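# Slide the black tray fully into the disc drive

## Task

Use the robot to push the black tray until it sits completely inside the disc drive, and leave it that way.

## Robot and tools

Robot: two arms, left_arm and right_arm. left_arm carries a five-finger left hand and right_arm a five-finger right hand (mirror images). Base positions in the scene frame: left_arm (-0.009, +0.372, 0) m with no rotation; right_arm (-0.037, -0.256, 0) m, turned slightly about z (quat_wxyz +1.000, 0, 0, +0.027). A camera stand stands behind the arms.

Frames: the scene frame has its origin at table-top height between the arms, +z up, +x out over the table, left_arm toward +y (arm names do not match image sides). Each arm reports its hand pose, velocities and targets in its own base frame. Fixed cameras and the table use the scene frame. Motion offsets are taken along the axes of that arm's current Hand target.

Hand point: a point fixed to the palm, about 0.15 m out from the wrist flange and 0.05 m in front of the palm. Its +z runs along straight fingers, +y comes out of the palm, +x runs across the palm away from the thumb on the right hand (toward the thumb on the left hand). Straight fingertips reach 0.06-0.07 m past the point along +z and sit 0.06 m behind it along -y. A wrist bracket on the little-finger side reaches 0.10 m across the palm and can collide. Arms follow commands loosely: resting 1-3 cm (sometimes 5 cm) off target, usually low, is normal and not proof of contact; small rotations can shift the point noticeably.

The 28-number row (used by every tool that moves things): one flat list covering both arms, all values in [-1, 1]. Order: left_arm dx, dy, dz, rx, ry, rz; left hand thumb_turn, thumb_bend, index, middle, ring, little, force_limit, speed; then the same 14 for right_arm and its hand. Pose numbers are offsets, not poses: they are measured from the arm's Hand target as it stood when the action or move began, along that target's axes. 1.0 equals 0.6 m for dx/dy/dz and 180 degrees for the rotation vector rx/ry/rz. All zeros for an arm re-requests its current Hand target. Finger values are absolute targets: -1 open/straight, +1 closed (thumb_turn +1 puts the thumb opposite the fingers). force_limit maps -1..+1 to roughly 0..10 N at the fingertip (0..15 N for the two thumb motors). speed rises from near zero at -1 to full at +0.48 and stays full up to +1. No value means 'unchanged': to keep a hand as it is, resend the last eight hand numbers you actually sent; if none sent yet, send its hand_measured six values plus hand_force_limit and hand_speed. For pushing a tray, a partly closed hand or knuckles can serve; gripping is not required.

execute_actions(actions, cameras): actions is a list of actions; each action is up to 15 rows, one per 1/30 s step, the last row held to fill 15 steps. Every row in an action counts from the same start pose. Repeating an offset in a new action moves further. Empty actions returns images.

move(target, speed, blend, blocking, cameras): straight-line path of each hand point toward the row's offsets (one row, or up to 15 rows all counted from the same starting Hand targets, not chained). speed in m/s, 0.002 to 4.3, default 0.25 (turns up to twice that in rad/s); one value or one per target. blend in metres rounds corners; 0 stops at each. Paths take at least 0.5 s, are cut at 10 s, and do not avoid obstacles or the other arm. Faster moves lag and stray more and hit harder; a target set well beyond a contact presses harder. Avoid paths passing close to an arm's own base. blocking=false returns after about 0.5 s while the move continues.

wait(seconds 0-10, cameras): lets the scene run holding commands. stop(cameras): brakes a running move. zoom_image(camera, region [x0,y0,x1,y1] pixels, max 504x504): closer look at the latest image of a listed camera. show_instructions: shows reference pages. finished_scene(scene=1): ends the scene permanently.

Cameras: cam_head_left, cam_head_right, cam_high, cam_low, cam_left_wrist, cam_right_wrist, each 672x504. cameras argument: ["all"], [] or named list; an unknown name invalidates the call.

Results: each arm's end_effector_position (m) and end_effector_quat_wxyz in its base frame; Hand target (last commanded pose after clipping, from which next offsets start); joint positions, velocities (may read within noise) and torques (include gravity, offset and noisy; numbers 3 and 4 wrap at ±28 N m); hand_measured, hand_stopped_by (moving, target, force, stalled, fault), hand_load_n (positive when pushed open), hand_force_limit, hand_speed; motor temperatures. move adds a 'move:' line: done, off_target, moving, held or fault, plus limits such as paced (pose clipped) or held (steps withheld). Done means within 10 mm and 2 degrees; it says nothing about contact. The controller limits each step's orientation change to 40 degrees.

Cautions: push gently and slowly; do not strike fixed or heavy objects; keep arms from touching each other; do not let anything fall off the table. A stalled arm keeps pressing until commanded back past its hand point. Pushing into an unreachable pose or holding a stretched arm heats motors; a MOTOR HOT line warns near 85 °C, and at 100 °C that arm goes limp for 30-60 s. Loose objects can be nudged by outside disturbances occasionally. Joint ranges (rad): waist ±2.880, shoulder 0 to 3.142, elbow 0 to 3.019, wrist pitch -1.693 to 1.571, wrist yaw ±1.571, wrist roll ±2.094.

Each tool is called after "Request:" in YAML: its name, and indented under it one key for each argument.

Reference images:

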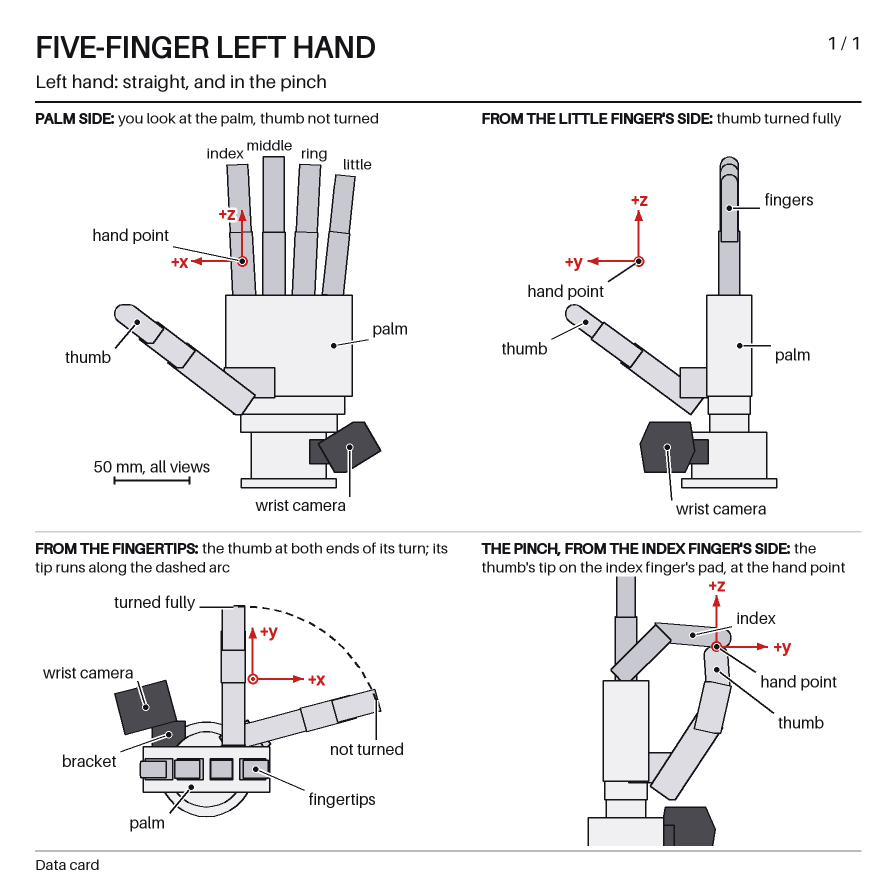

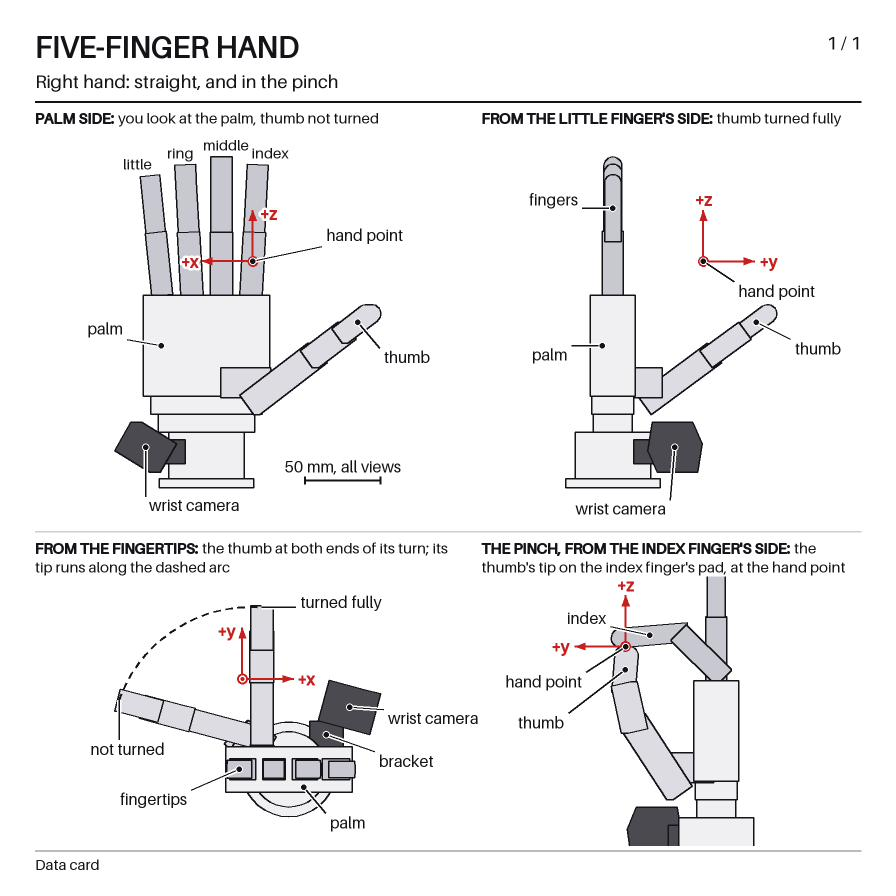

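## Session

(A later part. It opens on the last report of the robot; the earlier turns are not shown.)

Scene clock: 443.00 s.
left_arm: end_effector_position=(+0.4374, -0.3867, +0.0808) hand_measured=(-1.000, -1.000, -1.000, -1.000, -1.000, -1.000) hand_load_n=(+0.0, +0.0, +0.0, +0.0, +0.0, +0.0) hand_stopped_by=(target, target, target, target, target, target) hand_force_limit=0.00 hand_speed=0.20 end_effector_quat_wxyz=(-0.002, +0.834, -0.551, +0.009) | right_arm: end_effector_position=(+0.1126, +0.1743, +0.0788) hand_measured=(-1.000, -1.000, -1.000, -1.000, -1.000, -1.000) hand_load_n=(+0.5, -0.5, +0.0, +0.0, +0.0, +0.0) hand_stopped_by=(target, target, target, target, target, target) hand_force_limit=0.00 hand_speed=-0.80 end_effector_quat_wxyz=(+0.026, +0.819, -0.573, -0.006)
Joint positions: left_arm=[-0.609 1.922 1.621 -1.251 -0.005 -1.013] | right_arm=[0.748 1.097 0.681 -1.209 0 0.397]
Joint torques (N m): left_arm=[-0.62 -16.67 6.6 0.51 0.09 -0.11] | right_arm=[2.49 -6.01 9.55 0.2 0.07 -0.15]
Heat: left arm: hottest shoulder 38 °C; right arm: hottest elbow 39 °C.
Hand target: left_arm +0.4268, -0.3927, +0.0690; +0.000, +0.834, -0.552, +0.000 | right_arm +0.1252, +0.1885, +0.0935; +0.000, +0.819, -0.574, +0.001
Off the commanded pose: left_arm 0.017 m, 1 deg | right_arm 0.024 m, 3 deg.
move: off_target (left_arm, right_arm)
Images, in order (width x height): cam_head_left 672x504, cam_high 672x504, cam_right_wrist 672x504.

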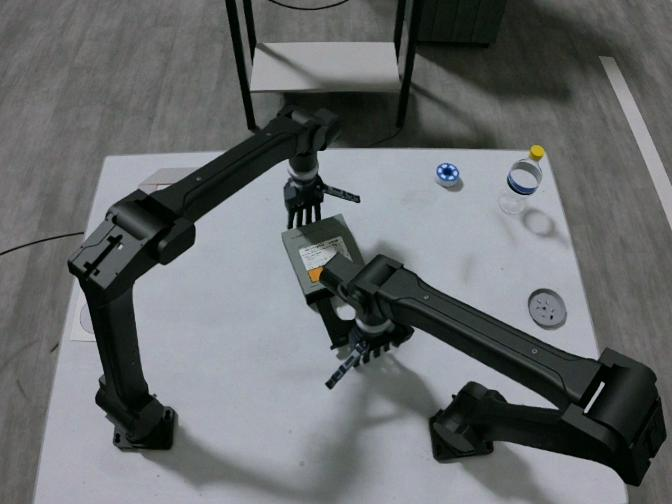

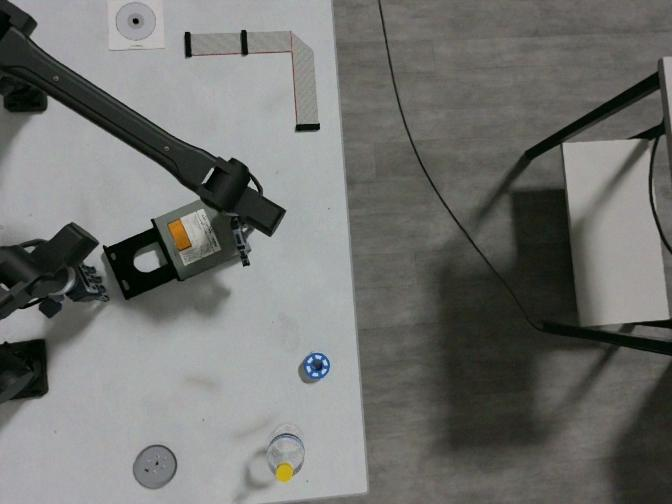

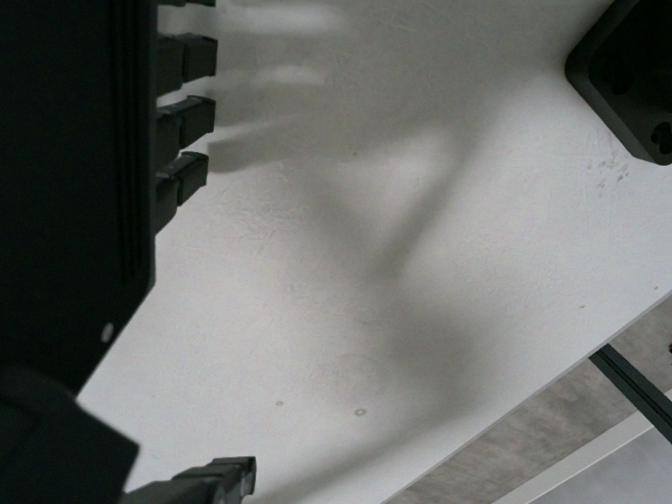

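Request:
move:
  target: [0,0,0,0,0,0,-1,-1,-1,-1,-1,-1,0,0.2,0,0,-0.035,0,0,0,-1,-1,-1,-1,-1,-1,0,-0.8]
  speed: 0.06

Scene clock: 450.47 s.
left_arm: end_effector_position=(+0.4374, -0.3867, +0.0808) hand_measured=(-1.000, -1.000, -1.000, -1.000, -1.000, -1.000) hand_load_n=(+0.0, +0.0, +0.0, +0.5, +0.0, +0.0) hand_stopped_by=(target, target, target, target, target, target) hand_force_limit=0.00 hand_speed=0.20 end_effector_quat_wxyz=(-0.002, +0.834, -0.551, +0.009) | right_arm: end_effector_position=(+0.1137, +0.1754, +0.0971) hand_measured=(-1.000, -1.000, -1.000, -1.000, -1.000, -1.000) hand_load_n=(+0.5, +0.0, +0.0, +0.0, +0.0, +0.0) hand_stopped_by=(target, target, target, target, target, target) hand_force_limit=0.00 hand_speed=-0.80 end_effector_quat_wxyz=(+0.024, +0.819, -0.573, -0.005)
Joint positions: left_arm=[-0.609 1.922 1.621 -1.251 -0.005 -1.013] | right_arm=[0.748 1.075 0.719 -1.264 0 0.398]
Joint torques (N m): left_arm=[-0.85 -16.67 6.58 0.44 0.1 -0.1] | right_arm=[2.37 -5.95 10.15 -0.18 0.06 -0.13]
Heat: left arm: hottest shoulder 37 °C; right arm: hottest elbow 39 °C.
Hand target: left_arm +0.4268, -0.3927, +0.0690; +0.000, +0.834, -0.552, +0.000 | right_arm +0.1251, +0.1885, +0.1145; +0.000, +0.819, -0.574, +0.001
Off the commanded pose: left_arm 0.017 m, 1 deg | right_arm 0.025 m, 3 deg.
move: off_target (left_arm, right_arm)

Request:
move:
  target: [0,0,0,0,0,0,-1,-1,-1,-1,-1,-1,0,0.2,0,-0.06,0.02,0,0,0,-1,-1,-1,-1,-1,-1,0,-0.8]
  speed: 0.06
  cameras: ["cam_head_left","cam_high"]

Request:
zoom_image:
  camera: "cam_high"
  region: [60, 160, 280, 320]

Scene clock: 458.63 s.
left_arm: end_effector_position=(+0.4374, -0.3867, +0.0808) hand_measured=(-1.000, -1.000, -1.000, -1.000, -1.000, -1.000) hand_load_n=(+0.0, +0.0, +0.0, +0.0, +0.0, +0.0) hand_stopped_by=(target, target, target, target, target, target) hand_force_limit=0.00 hand_speed=0.20 end_effector_quat_wxyz=(-0.002, +0.834, -0.551, +0.009) | right_arm: end_effector_position=(+0.1405, +0.1888, +0.0913) hand_measured=(-1.000, -1.000, -1.000, -1.000, -1.000, -1.000) hand_load_n=(+0.0, +0.0, +0.0, +0.0, +0.0, +0.0) hand_stopped_by=(target, target, target, target, target, target) hand_force_limit=0.00 hand_speed=-0.80 end_effector_quat_wxyz=(+0.022, +0.818, -0.574, -0.005)
Joint positions: left_arm=[-0.609 1.922 1.621 -1.251 -0.005 -1.013] | right_arm=[0.717 1.165 0.767 -1.217 0.001 0.37]
Joint torques (N m): left_arm=[-0.73 -16.67 6.65 0.5 0.1 -0.11] | right_arm=[0.85 -5.42 10.02 0.55 0.11 -0.29]
Heat: left arm: hottest shoulder 37 °C; right arm: hottest elbow 38 °C.
Hand target: left_arm +0.4268, -0.3927, +0.0690; +0.000, +0.834, -0.552, +0.000 | right_arm +0.1591, +0.2009, +0.1027; +0.000, +0.819, -0.574, +0.001
Off the commanded pose: left_arm 0.017 m, 1 deg | right_arm 0.025 m, 3 deg.
move: off_target (left_arm, right_arm)
Images, in order (width x height): cam_head_left 672x504, cam_high 672x504.

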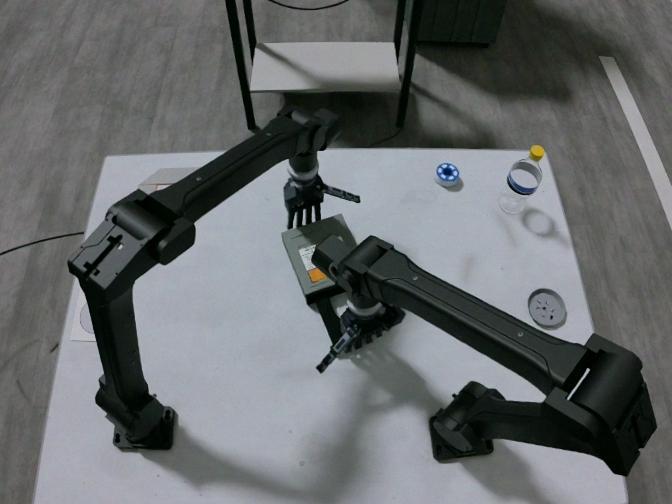

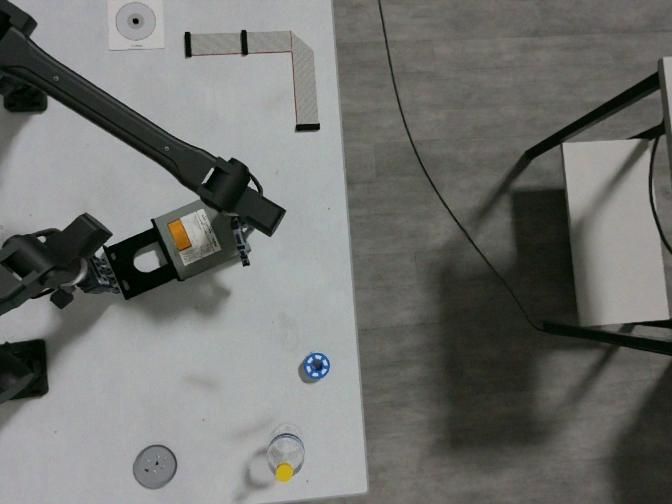

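Scaled by 2.291 from the camera's 672x504 image, which has a finer 960x720 frame.

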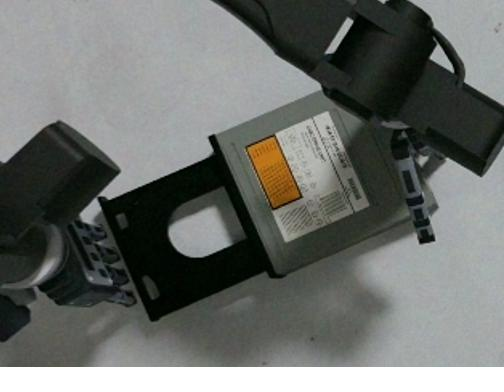

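Request:
move:
  target: [0,0.033,0,0,0,0,-1,-1,-1,-1,-1,-1,0,0.2,0,-0.05,0.012,0,0,0,-1,-1,-1,-1,-1,-1,0,-0.8]
  speed: 0.05
  cameras: ["cam_head_left","cam_high","cam_left_wrist"]

Request:
zoom_image:
  camera: "cam_high"
  region: [60, 160, 280, 320]

Scene clock: 471.43 s.
left_arm: end_effector_position=(+0.4234, -0.3913, +0.0802) hand_measured=(-1.000, -1.000, -1.000, -1.000, -1.000, -1.000) hand_load_n=(+0.0, +0.0, +0.0, +0.0, +0.0, +0.5) hand_stopped_by=(target, target, target, target, target, target) hand_force_limit=0.00 hand_speed=0.20 end_effector_quat_wxyz=(-0.005, +0.833, -0.553, +0.011) | right_arm: end_effector_position=(+0.1543, +0.1908, +0.0825) hand_measured=(-1.000, -1.000, -1.000, -1.000, -1.000, -1.000) hand_load_n=(+0.0, +0.0, +0.0, +0.0, -1.0, -2.0) hand_stopped_by=(target, target, target, target, target, target) hand_force_limit=0.00 hand_speed=-0.80 end_effector_quat_wxyz=(+0.044, +0.816, -0.577, -0.012)
Joint positions: left_arm=[-0.631 1.899 1.585 -1.235 -0.01 -1.031] | right_arm=[0.689 1.249 0.799 -1.212 -0.001 0.349]
Joint torques (N m): left_arm=[-1.55 -16.56 6.43 0.44 0.27 -0.24] | right_arm=[0.73 -6.42 11.17 1.58 0.21 -0.37]
Heat: left arm: hottest shoulder 37 °C; right arm: hottest elbow 39 °C.
Hand target: left_arm +0.4085, -0.4005, +0.0689; +0.000, +0.834, -0.552, +0.000 | right_arm +0.1872, +0.2111, +0.0955; +0.000, +0.819, -0.574, +0.001
Off the commanded pose: left_arm 0.021 m, 1 deg | right_arm 0.041 m, 5 deg.
move: off_target (left_arm, right_arm)
Images, in order (width x height): cam_head_left 672x504, cam_high 672x504, cam_left_wrist 672x504.

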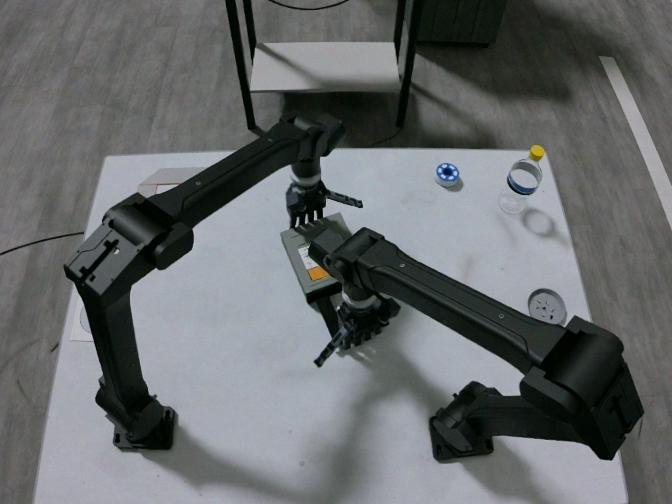

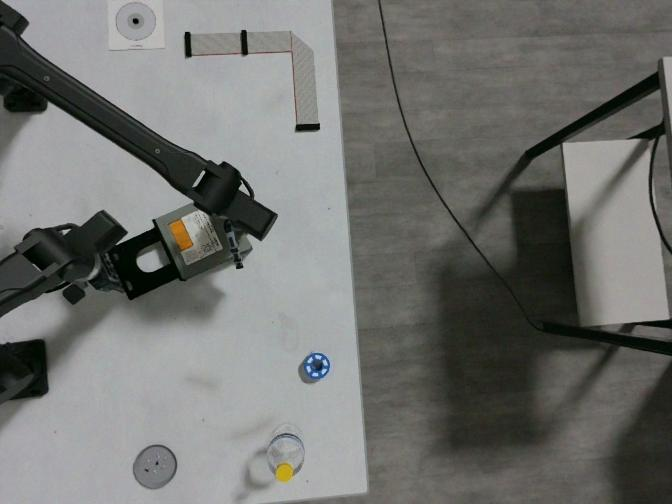

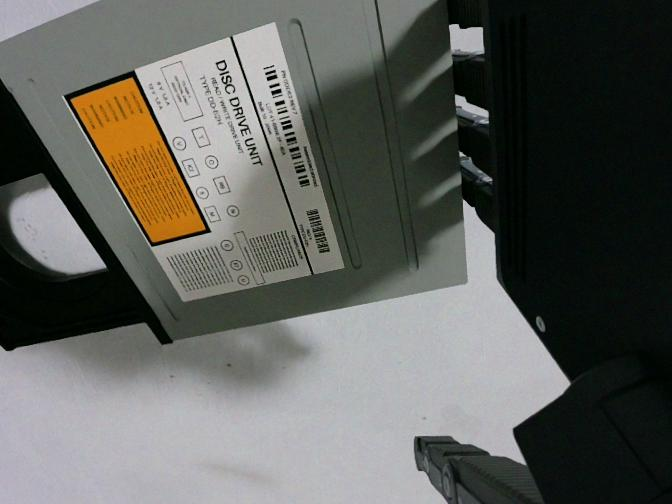

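Scaled by 2.291 from the camera's 672x504 image, which has a finer 960x720 frame.

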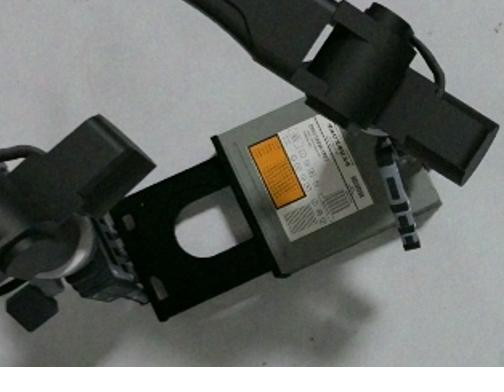

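Request:
move:
  target: [0,0.02,0,0,0,0,-1,-1,-1,-1,-1,-1,0,0.2,0,-0.045,-0.008,0.03,0,0,-1,-1,-1,-1,-1,-1,0,-0.8]
  speed: 0.05
  cameras: ["cam_head_left","cam_high","cam_left_wrist"]

Request:
zoom_image:
  camera: "cam_high"
  region: [60, 160, 280, 320]

Scene clock: 485.37 s.
left_arm: end_effector_position=(+0.4217, -0.3905, +0.0798) hand_measured=(-1.000, -1.000, -1.000, -1.000, -1.000, -1.000) hand_load_n=(+0.0, +0.0, +0.0, +0.0, +0.0, +0.0) hand_stopped_by=(target, target, target, target, target, target) hand_force_limit=0.00 hand_speed=0.20 end_effector_quat_wxyz=(-0.010, +0.835, -0.549, +0.016) | right_arm: end_effector_position=(+0.1749, +0.1971, +0.0814) hand_measured=(-1.000, -1.000, -1.000, -1.000, -1.000, -1.000) hand_load_n=(+0.0, +0.0, +0.0, +0.0, -2.0, -1.0) hand_stopped_by=(target, target, target, target, target, target) hand_force_limit=0.00 hand_speed=-0.80 end_effector_quat_wxyz=(+0.014, +0.817, -0.576, +0.009)
Joint positions: left_arm=[-0.636 1.887 1.567 -1.22 -0.021 -1.043] | right_arm=[0.679 1.249 0.812 -1.156 0.026 0.337]
Joint torques (N m): left_arm=[-2.78 -16.44 6.16 0.12 0.67 -0.27] | right_arm=[0.97 -7.36 11.86 1.84 0.37 -0.31]
Heat: left arm: hottest shoulder 37 °C; right arm: hottest elbow 41 °C.
Hand target: left_arm +0.3975, -0.4053, +0.0691; +0.000, +0.834, -0.553, +0.000 | right_arm +0.2126, +0.2203, +0.1004; -0.039, +0.818, -0.573, +0.028
Off the commanded pose: left_arm 0.030 m, 2 deg | right_arm 0.048 m, 6 deg.
move: off_target (left_arm, right_arm)
Images, in order (width x height): cam_head_left 672x504, cam_high 672x504, cam_left_wrist 672x504.

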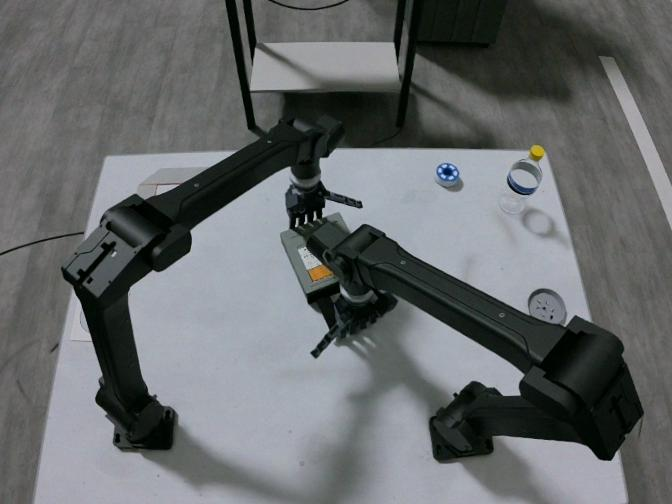

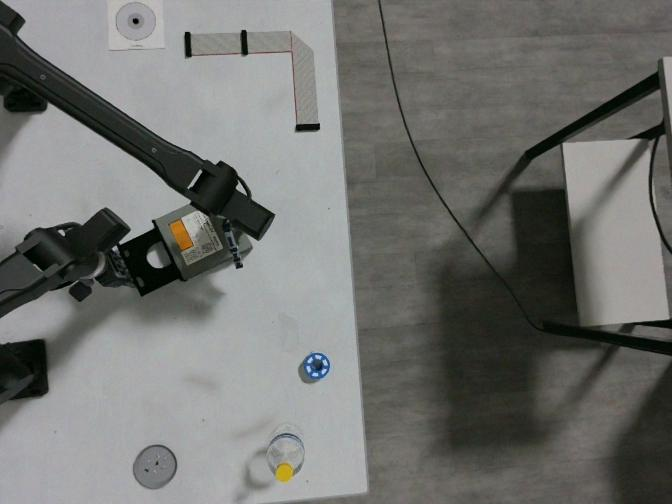

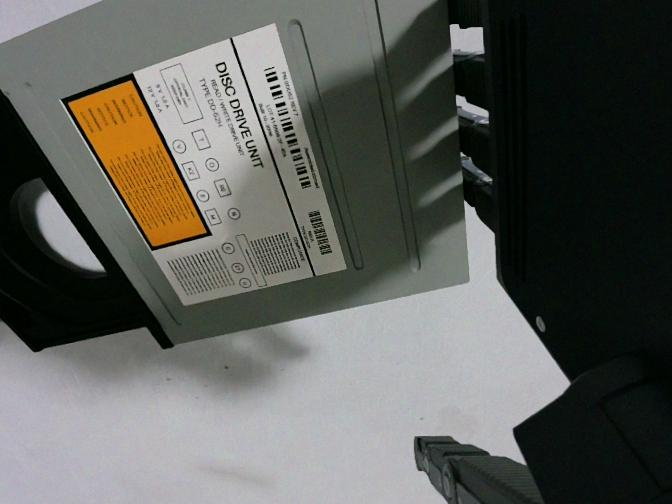

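Scaled by 2.291 from the camera's 672x504 image, which has a finer 960x720 frame.

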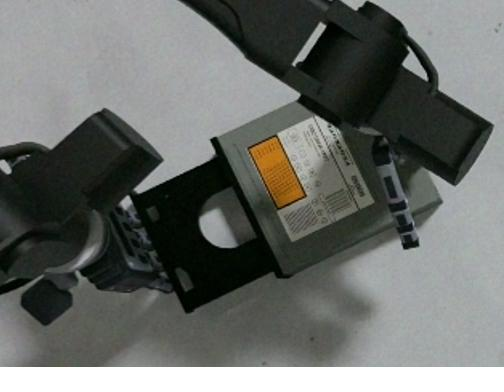

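Request:
move:
  target: [0,0,0,0,0,0,-1,-1,-1,-1,-1,-1,0,0.2,0,-0.05,-0.01,0,0,0,-1,-1,-1,-1,-1,-1,0,-0.8]
  speed: 0.05
  cameras: ["cam_head_left","cam_head_right","cam_high","cam_left_wrist"]

Request:
zoom_image:
  camera: "cam_high"
  region: [60, 160, 280, 320]

Scene clock: 514.70 s.
left_arm: end_effector_position=(+0.4217, -0.3905, +0.0798) hand_measured=(-1.000, -1.000, -1.000, -1.000, -1.000, -1.000) hand_load_n=(+0.0, +0.0, +0.0, +0.0, +0.0, +0.0) hand_stopped_by=(target, target, target, target, target, target) hand_force_limit=0.00 hand_speed=0.20 end_effector_quat_wxyz=(-0.010, +0.836, -0.549, +0.016) | right_arm: end_effector_position=(+0.2046, +0.2099, +0.0888) hand_measured=(-1.000, -1.000, -1.000, -1.000, -1.000, -1.000) hand_load_n=(+0.0, +0.0, +0.0, +0.0, -3.0, -1.0) hand_stopped_by=(target, target, target, target, target, target) hand_force_limit=0.00 hand_speed=-0.80 end_effector_quat_wxyz=(+0.007, +0.817, -0.576, +0.011)
Joint positions: left_arm=[-0.636 1.887 1.567 -1.22 -0.021 -1.044] | right_arm=[0.653 1.313 0.892 -1.156 0.026 0.311]
Joint torques (N m): left_arm=[-2.73 -16.38 6.17 0.14 0.66 -0.26] | right_arm=[0.67 -8.35 12.04 1.36 0.25 -0.36]
Motor temperatures (°C): left_arm=[28 38 34 26 24 23] | right_arm=[27 27 43 25 24 21]
Heat: left arm: hottest shoulder 38 °C; right arm: hottest elbow 43 °C.
Hand target: left_arm +0.3975, -0.4053, +0.0690; +0.000, +0.834, -0.553, +0.000 | right_arm +0.2402, +0.2304, +0.1092; -0.039, +0.818, -0.573, +0.028
Off the commanded pose: left_arm 0.030 m, 2 deg | right_arm 0.046 m, 6 deg.
move: off_target (left_arm, right_arm)
Images, in order (width x height): cam_head_left 672x504, cam_head_right 672x504, cam_high 672x504, cam_left_wrist 672x504.

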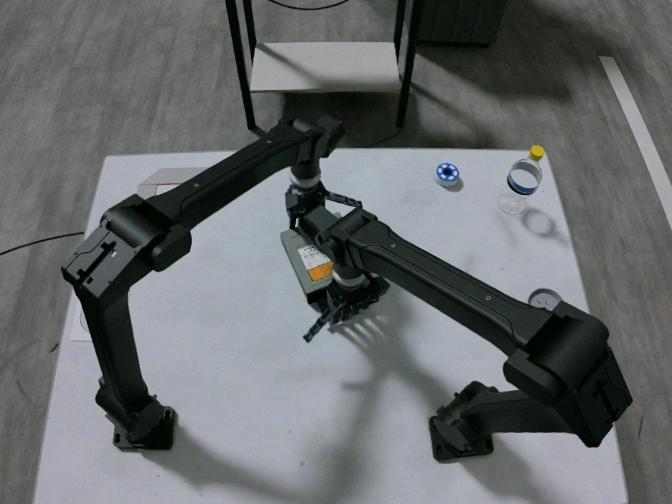

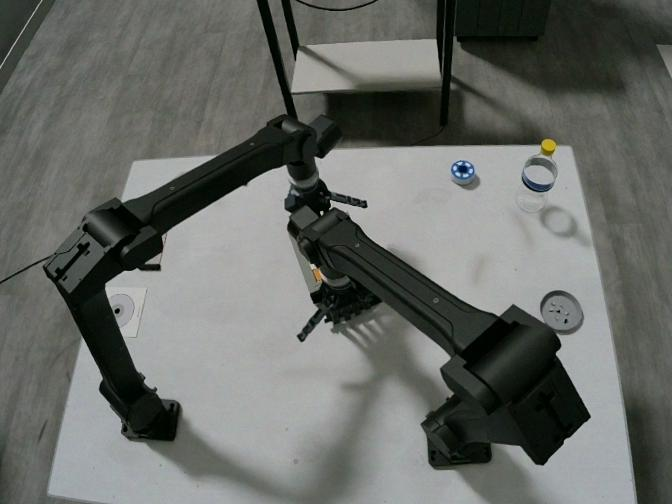

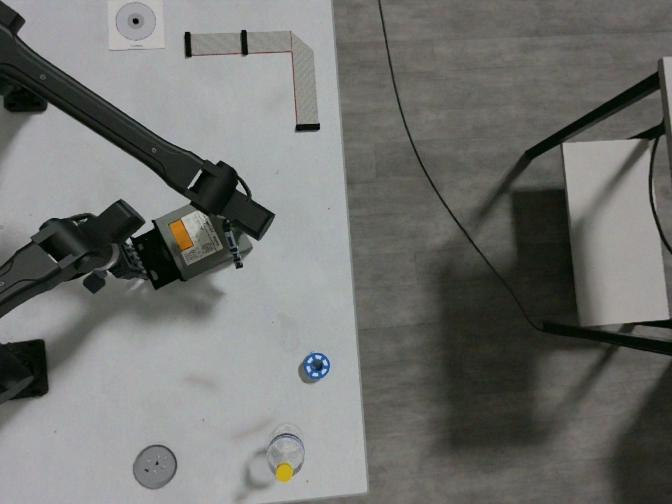

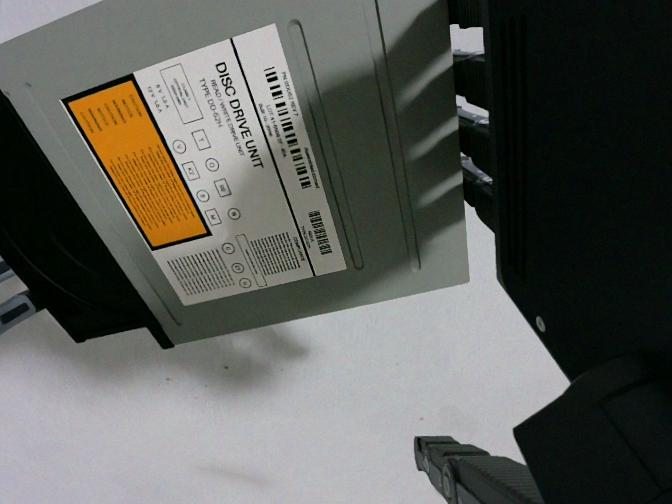

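Scaled by 2.291 from the camera's 672x504 image, which has a finer 960x720 frame.

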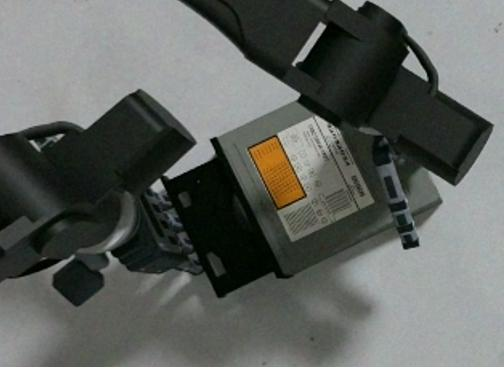

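Request:
move:
  target: [0,-0.014,-0.016,-0.05,0,0,-1,-1,-1,-1,-1,-1,0,0.2,0,0,0,0,0,0,-1,-1,-1,-1,-1,-1,0,-0.8]
  speed: 0.1
  cameras: ["cam_high","cam_left_wrist"]

Request:
zoom_image:
  camera: "cam_high"
  region: [60, 160, 280, 320]

Scene clock: 528.60 s.
left_arm: end_effector_position=(+0.4202, -0.3884, +0.0870) hand_measured=(-1.000, -1.000, -1.000, -1.000, -1.000, -1.000) hand_load_n=(+0.0, +0.0, +0.0, +0.5, +0.5, +0.0) hand_stopped_by=(target, target, target, target, target, target) hand_force_limit=0.00 hand_speed=0.20 end_effector_quat_wxyz=(+0.048, +0.841, -0.539, -0.018) | right_arm: end_effector_position=(+0.2049, +0.2089, +0.0888) hand_measured=(-1.000, -1.000, -1.000, -1.000, -1.000, -1.000) hand_load_n=(+0.0, +0.0, -0.5, -1.0, -1.5, +0.0) hand_stopped_by=(target, target, target, target, target, target) hand_force_limit=0.00 hand_speed=-0.80 end_effector_quat_wxyz=(+0.007, +0.820, -0.573, +0.011)
Joint positions: left_arm=[-0.595 1.92 1.612 -1.296 0.096 -1.024] | right_arm=[0.652 1.313 0.892 -1.156 0.026 0.301]
Joint torques (N m): left_arm=[-1.26 -14.68 9.29 -1.13 1.41 0.18] | right_arm=[0.91 -8.23 12.11 1.33 0.21 -0.28]
Heat: left arm: hottest shoulder 39 °C; right arm: hottest elbow 41 °C.
Hand target: left_arm +0.4053, -0.4018, +0.0785; +0.065, +0.831, -0.551, -0.044 | right_arm +0.2401, +0.2303, +0.1092; -0.039, +0.818, -0.573, +0.028
Off the commanded pose: left_arm 0.022 m, 4 deg | right_arm 0.046 m, 6 deg.
move: off_target (left_arm, right_arm)
Images, in order (width x height): cam_high 672x504, cam_left_wrist 672x504.

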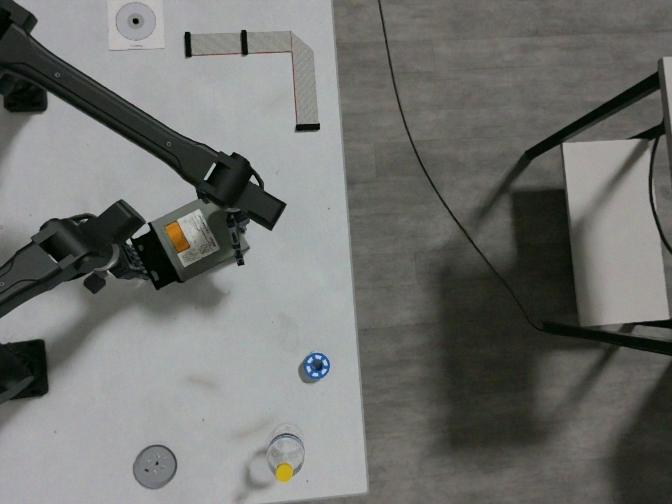

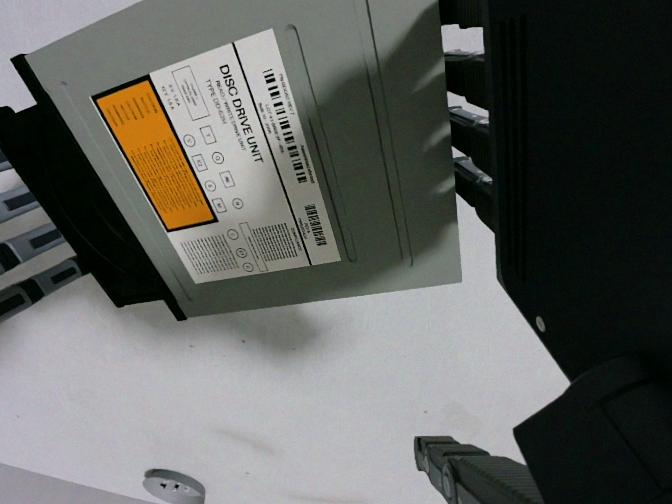

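Scaled by 2.291 from the camera's 672x504 image, which has a finer 960x720 frame.

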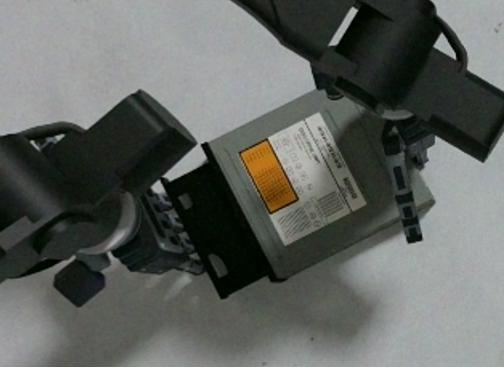

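Request:
move:
  target: [0,0.01,0,0,0,0,-1,-1,-1,-1,-1,-1,0,0.2,0,-0.05,0,0,0,0,-1,-1,-1,-1,-1,-1,0,-0.8]
  speed: 0.05
  cameras: ["cam_high","cam_left_wrist"]

Request:
zoom_image:
  camera: "cam_high"
  region: [60, 160, 280, 320]

Scene clock: 536.97 s.
left_arm: end_effector_position=(+0.4201, -0.3883, +0.0870) hand_measured=(-1.000, -1.000, -1.000, -1.000, -1.000, -1.000) hand_load_n=(+0.0, +0.0, +0.0, +0.0, +0.5, +0.0) hand_stopped_by=(target, target, target, target, target, target) hand_force_limit=0.00 hand_speed=0.20 end_effector_quat_wxyz=(+0.048, +0.841, -0.539, -0.018) | right_arm: end_effector_position=(+0.2335, +0.2210, +0.0918) hand_measured=(-1.000, -1.000, -1.000, -1.000, -1.000, -1.000) hand_load_n=(+0.0, +0.0, -1.0, -1.0, -1.5, +0.0) hand_stopped_by=(target, target, target, target, target, target) hand_force_limit=0.00 hand_speed=-0.80 end_effector_quat_wxyz=(+0.004, +0.820, -0.573, +0.012)
Joint positions: left_arm=[-0.595 1.92 1.612 -1.296 0.096 -1.024] | right_arm=[0.631 1.386 0.97 -1.156 0.026 0.28]
Joint torques (N m): left_arm=[-1.96 -15.21 8.59 -1.13 1.43 0.04] | right_arm=[0.73 -9.52 12.25 1.21 0.13 -0.29]
Heat: left arm: hottest shoulder 39 °C; right arm: hottest elbow 41 °C.
Hand target: left_arm +0.3998, -0.4041, +0.0794; +0.065, +0.831, -0.551, -0.044 | right_arm +0.2682, +0.2406, +0.1120; -0.039, +0.818, -0.573, +0.028
Off the commanded pose: left_arm 0.027 m, 4 deg | right_arm 0.045 m, 5 deg.
move: off_target (left_arm, right_arm)
Images, in order (width x height): cam_high 672x504, cam_left_wrist 672x504.

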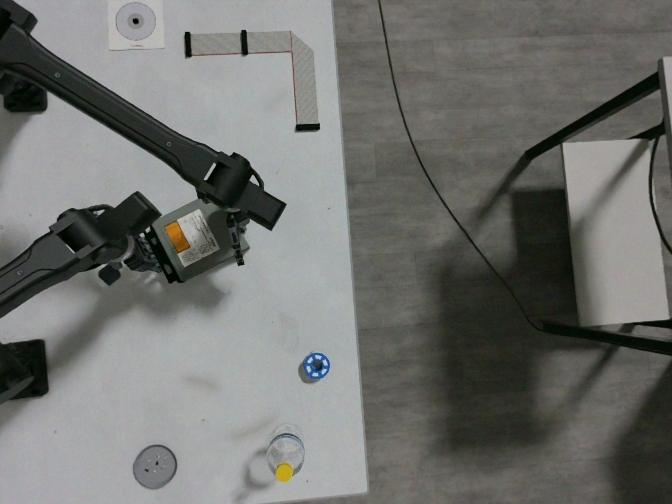

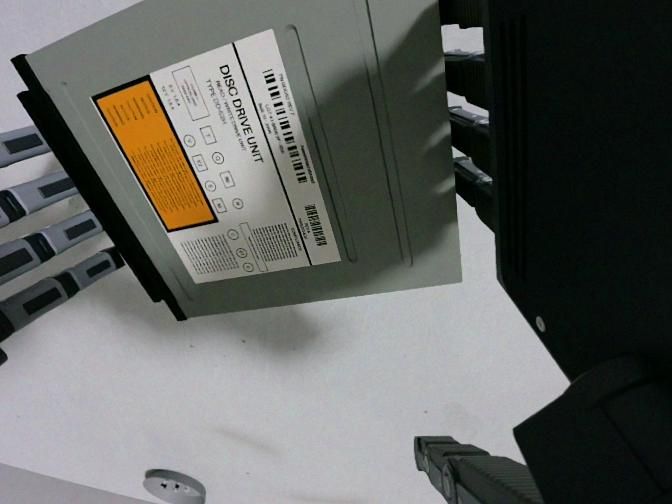

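Scaled by 2.291 from the camera's 672x504 image, which has a finer 960x720 frame.

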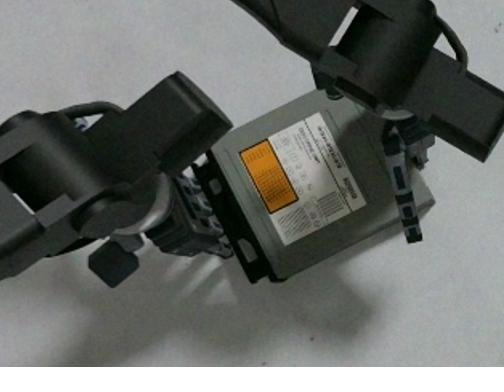

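Request:
move:
  target: [0,0,0,0,0,0,-1,-1,-1,-1,-1,-1,0,0.2,0,-0.03,0.01,0,0,0,-1,-1,-1,-1,-1,-1,0,-0.8]
  speed: 0.04
  cameras: ["cam_high","cam_left_wrist"]

Request:
zoom_image:
  camera: "cam_left_wrist"
  region: [0, 40, 252, 340]

Scene clock: 544.67 s.
left_arm: end_effector_position=(+0.4201, -0.3883, +0.0870) hand_measured=(-1.000, -1.000, -1.000, -1.000, -1.000, -1.000) hand_load_n=(+0.0, +0.0, +0.0, +0.5, +0.5, +0.0) hand_stopped_by=(target, target, target, target, target, target) hand_force_limit=0.00 hand_speed=0.20 end_effector_quat_wxyz=(+0.048, +0.841, -0.539, -0.018) | right_arm: end_effector_position=(+0.2506, +0.2273, +0.0920) hand_measured=(-1.000, -1.000, -1.000, -1.000, -1.000, -1.000) hand_load_n=(+0.0, +0.0, -1.0, -1.0, -1.5, -0.5) hand_stopped_by=(target, target, target, target, target, target) hand_force_limit=0.00 hand_speed=-0.80 end_effector_quat_wxyz=(+0.004, +0.819, -0.573, +0.012)
Joint positions: left_arm=[-0.595 1.92 1.612 -1.296 0.096 -1.024] | right_arm=[0.618 1.43 1.016 -1.156 0.026 0.267]
Joint torques (N m): left_arm=[-1.9 -15.27 8.61 -1.11 1.43 0.05] | right_arm=[0.91 -9.64 11.74 1.62 0.07 -0.29]
Heat: left arm: hottest shoulder 39 °C; right arm: hottest elbow 41 °C.
Hand target: left_arm +0.3998, -0.4041, +0.0794; +0.065, +0.831, -0.551, -0.044 | right_arm +0.2856, +0.2468, +0.1078; -0.039, +0.818, -0.573, +0.028
Off the commanded pose: left_arm 0.027 m, 4 deg | right_arm 0.043 m, 5 deg.
move: off_target (left_arm, right_arm)
Images, in order (width x height): cam_high 672x504, cam_left_wrist 672x504.

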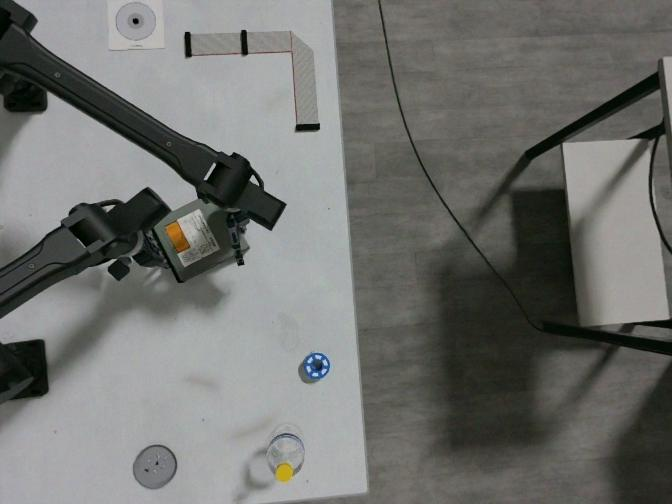

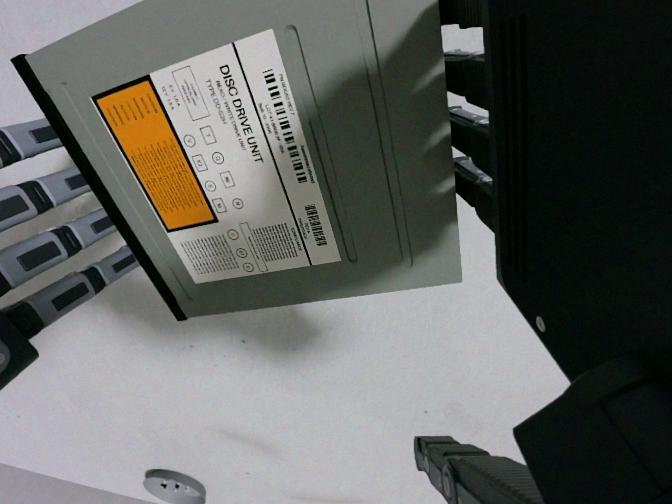

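Scaled by 1.680 from the camera's 672x504 image, which has a finer 960x720 frame.

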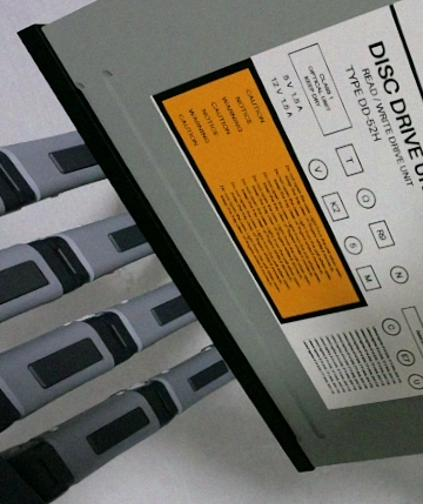

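Request:
move:
  target: [0,0,0,0,0,0,-1,-1,-1,-1,-1,-1,0,0.2,0,-0.015,0,0,0,0,-1,-1,-1,-1,-1,-1,0,-0.8]
  speed: 0.03
  cameras: ["cam_high","cam_left_wrist"]

Request:
zoom_image:
  camera: "cam_left_wrist"
  region: [0, 40, 252, 340]

Scene clock: 552.63 s.
left_arm: end_effector_position=(+0.4201, -0.3883, +0.0870) hand_measured=(-1.000, -1.000, -1.000, -1.000, -1.000, -1.000) hand_load_n=(+0.0, +0.0, +0.0, +0.5, +0.5, +0.0) hand_stopped_by=(target, target, target, target, target, target) hand_force_limit=0.00 hand_speed=0.20 end_effector_quat_wxyz=(+0.048, +0.841, -0.539, -0.018) | right_arm: end_effector_position=(+0.2519, +0.2289, +0.0902) hand_measured=(-1.000, -1.000, -1.000, -1.000, -1.000, -1.000) hand_load_n=(+0.0, +0.0, -0.5, -1.5, -2.5, +0.0) hand_stopped_by=(target, target, target, target, target, target) hand_force_limit=0.00 hand_speed=-0.80 end_effector_quat_wxyz=(+0.010, +0.820, -0.572, +0.008)
Joint positions: left_arm=[-0.595 1.92 1.612 -1.296 0.096 -1.024] | right_arm=[0.617 1.448 1.027 -1.163 0.021 0.264]
Joint torques (N m): left_arm=[-1.96 -15.33 8.61 -1.11 1.43 0.05] | right_arm=[0.38 -9.76 12.6 1.69 0.29 -0.31]
Heat: left arm: hottest shoulder 39 °C; right arm: hottest elbow 41 °C.
Hand target: left_arm +0.3998, -0.4041, +0.0794; +0.065, +0.831, -0.551, -0.044 | right_arm +0.2939, +0.2499, +0.1087; -0.039, +0.818, -0.573, +0.028
Off the commanded pose: left_arm 0.027 m, 4 deg | right_arm 0.050 m, 6 deg.
move: off_target (left_arm, right_arm)
Images, in order (width x height): cam_high 672x504, cam_left_wrist 672x504.

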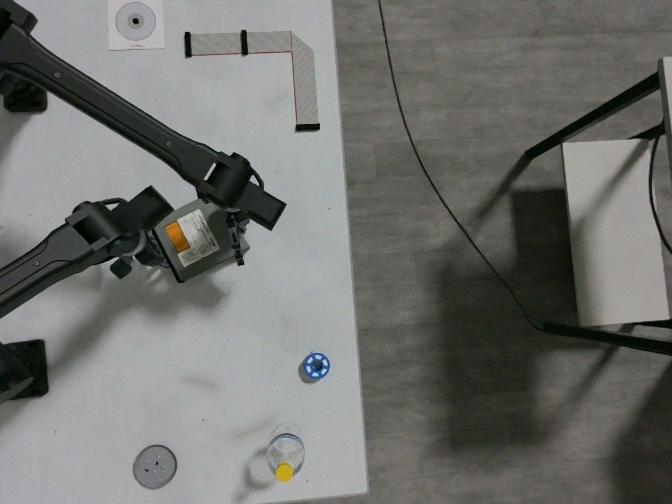

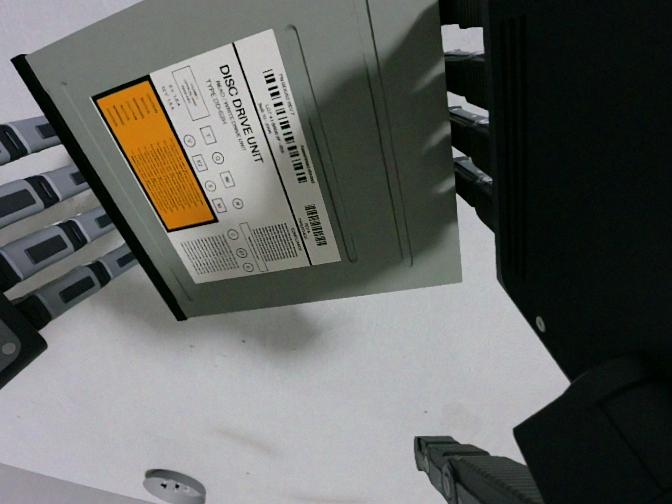

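Scaled by 1.680 from the camera's 672x504 image, which has a finer 960x720 frame.

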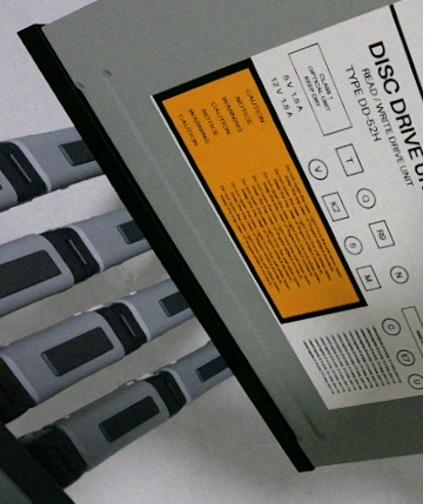

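Request:
move:
  target: [0,0.01,0,0,0,0,-1,-1,-1,-1,-1,-1,0,0.2,0,-0.02,0.01,0,0,0,-1,-1,-1,-1,-1,-1,0,-0.8]
  speed: 0.03
  cameras: ["cam_high","cam_left_wrist"]

Request:
zoom_image:
  camera: "cam_left_wrist"
  region: [0, 40, 252, 340]

Scene clock: 558.23 s.
left_arm: end_effector_position=(+0.4208, -0.3878, +0.0872) hand_measured=(-1.000, -1.000, -1.000, -1.000, -1.000, -1.000) hand_load_n=(+0.0, +0.0, +0.0, +0.0, +0.0, +0.0) hand_stopped_by=(target, target, target, target, target, target) hand_force_limit=0.00 hand_speed=0.20 end_effector_quat_wxyz=(+0.047, +0.841, -0.539, -0.017) | right_arm: end_effector_position=(+0.2514, +0.2285, +0.0904) hand_measured=(-1.000, -1.000, -1.000, -1.000, -1.000, -1.000) hand_load_n=(+0.0, -0.5, +0.0, +0.0, -1.5, +0.0) hand_stopped_by=(target, target, target, target, target, target) hand_force_limit=0.00 hand_speed=-0.80 end_effector_quat_wxyz=(+0.011, +0.820, -0.572, +0.007)
Joint positions: left_arm=[-0.594 1.919 1.612 -1.295 0.094 -1.024] | right_arm=[0.617 1.448 1.027 -1.166 0.02 0.264]
Joint torques (N m): left_arm=[0.26 -16.85 7.68 -0.02 0.16 0.02] | right_arm=[1.67 -10.7 6.74 0.51 0.08 -0.22]
Heat: left arm: hottest shoulder 39 °C; right arm: hottest elbow 41 °C.
Hand target: left_arm +0.4201, -0.3884, +0.0871; +0.048, +0.841, -0.539, -0.018 (not the last commanded pose) | right_arm +0.2520, +0.2288, +0.0902; +0.010, +0.820, -0.572, +0.008 (not the last commanded pose)
Off the commanded pose: left_arm 0.033 m, 4 deg | right_arm 0.062 m, 6 deg.
move: held (left_arm, right_arm; a check stopped the path); limits=held
pose unreachable (left arm): on one or more control steps of this call, first in action 0 (counted from 0), this arm could not follow its commanded pose, so it was not sent that pose on those steps. It may still have moved: this result reports where it is.
cause: moving toward the commanded pose would bring a part of the arm too close to another arm (a part of this arm just beyond joint 3 (elbow) and a part of the right arm just beyond its joint 4 (wrist pitch), along the way the arms are being sent, or toward where that arm still pushes).
pose unreachable (right arm): on one or more control steps of this call, first in action 0 (counted from 0), this arm could not follow its commanded pose, so it was not sent that pose on those steps. It may still have moved: this result reports where it is.
cause: moving toward the commanded pose would bring a part of the arm too close to another arm (a part of this arm just beyond joint 4 (wrist pitch) and a part of the left arm just beyond its joint 3 (elbow), along the way the arms are being sent, or toward where that arm still pushes).
Images, in order (width x height): cam_high 672x504, cam_left_wrist 672x504.

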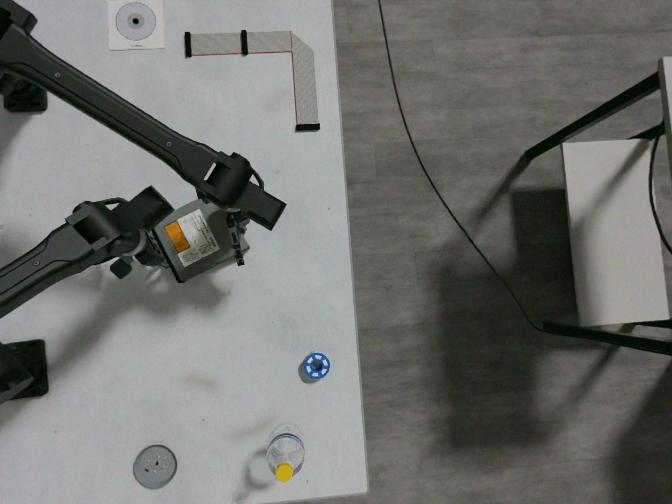

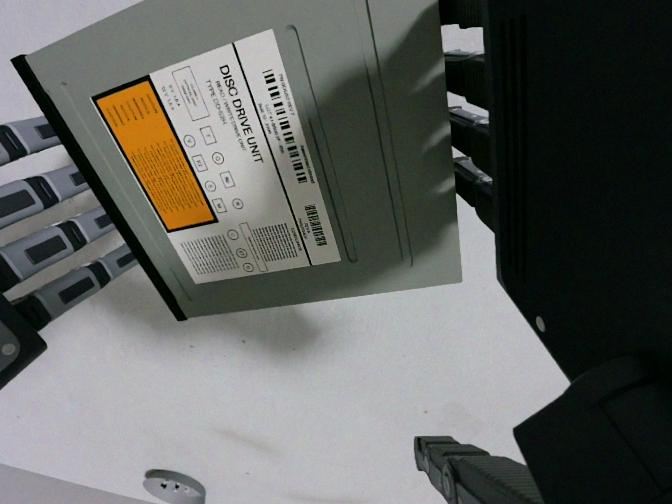

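Scaled by 1.680 from the camera's 672x504 image, which has a finer 960x720 frame.

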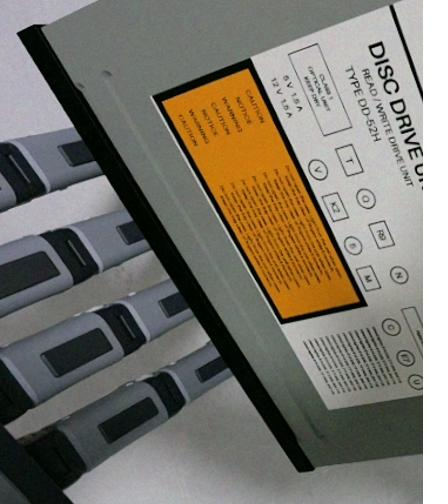

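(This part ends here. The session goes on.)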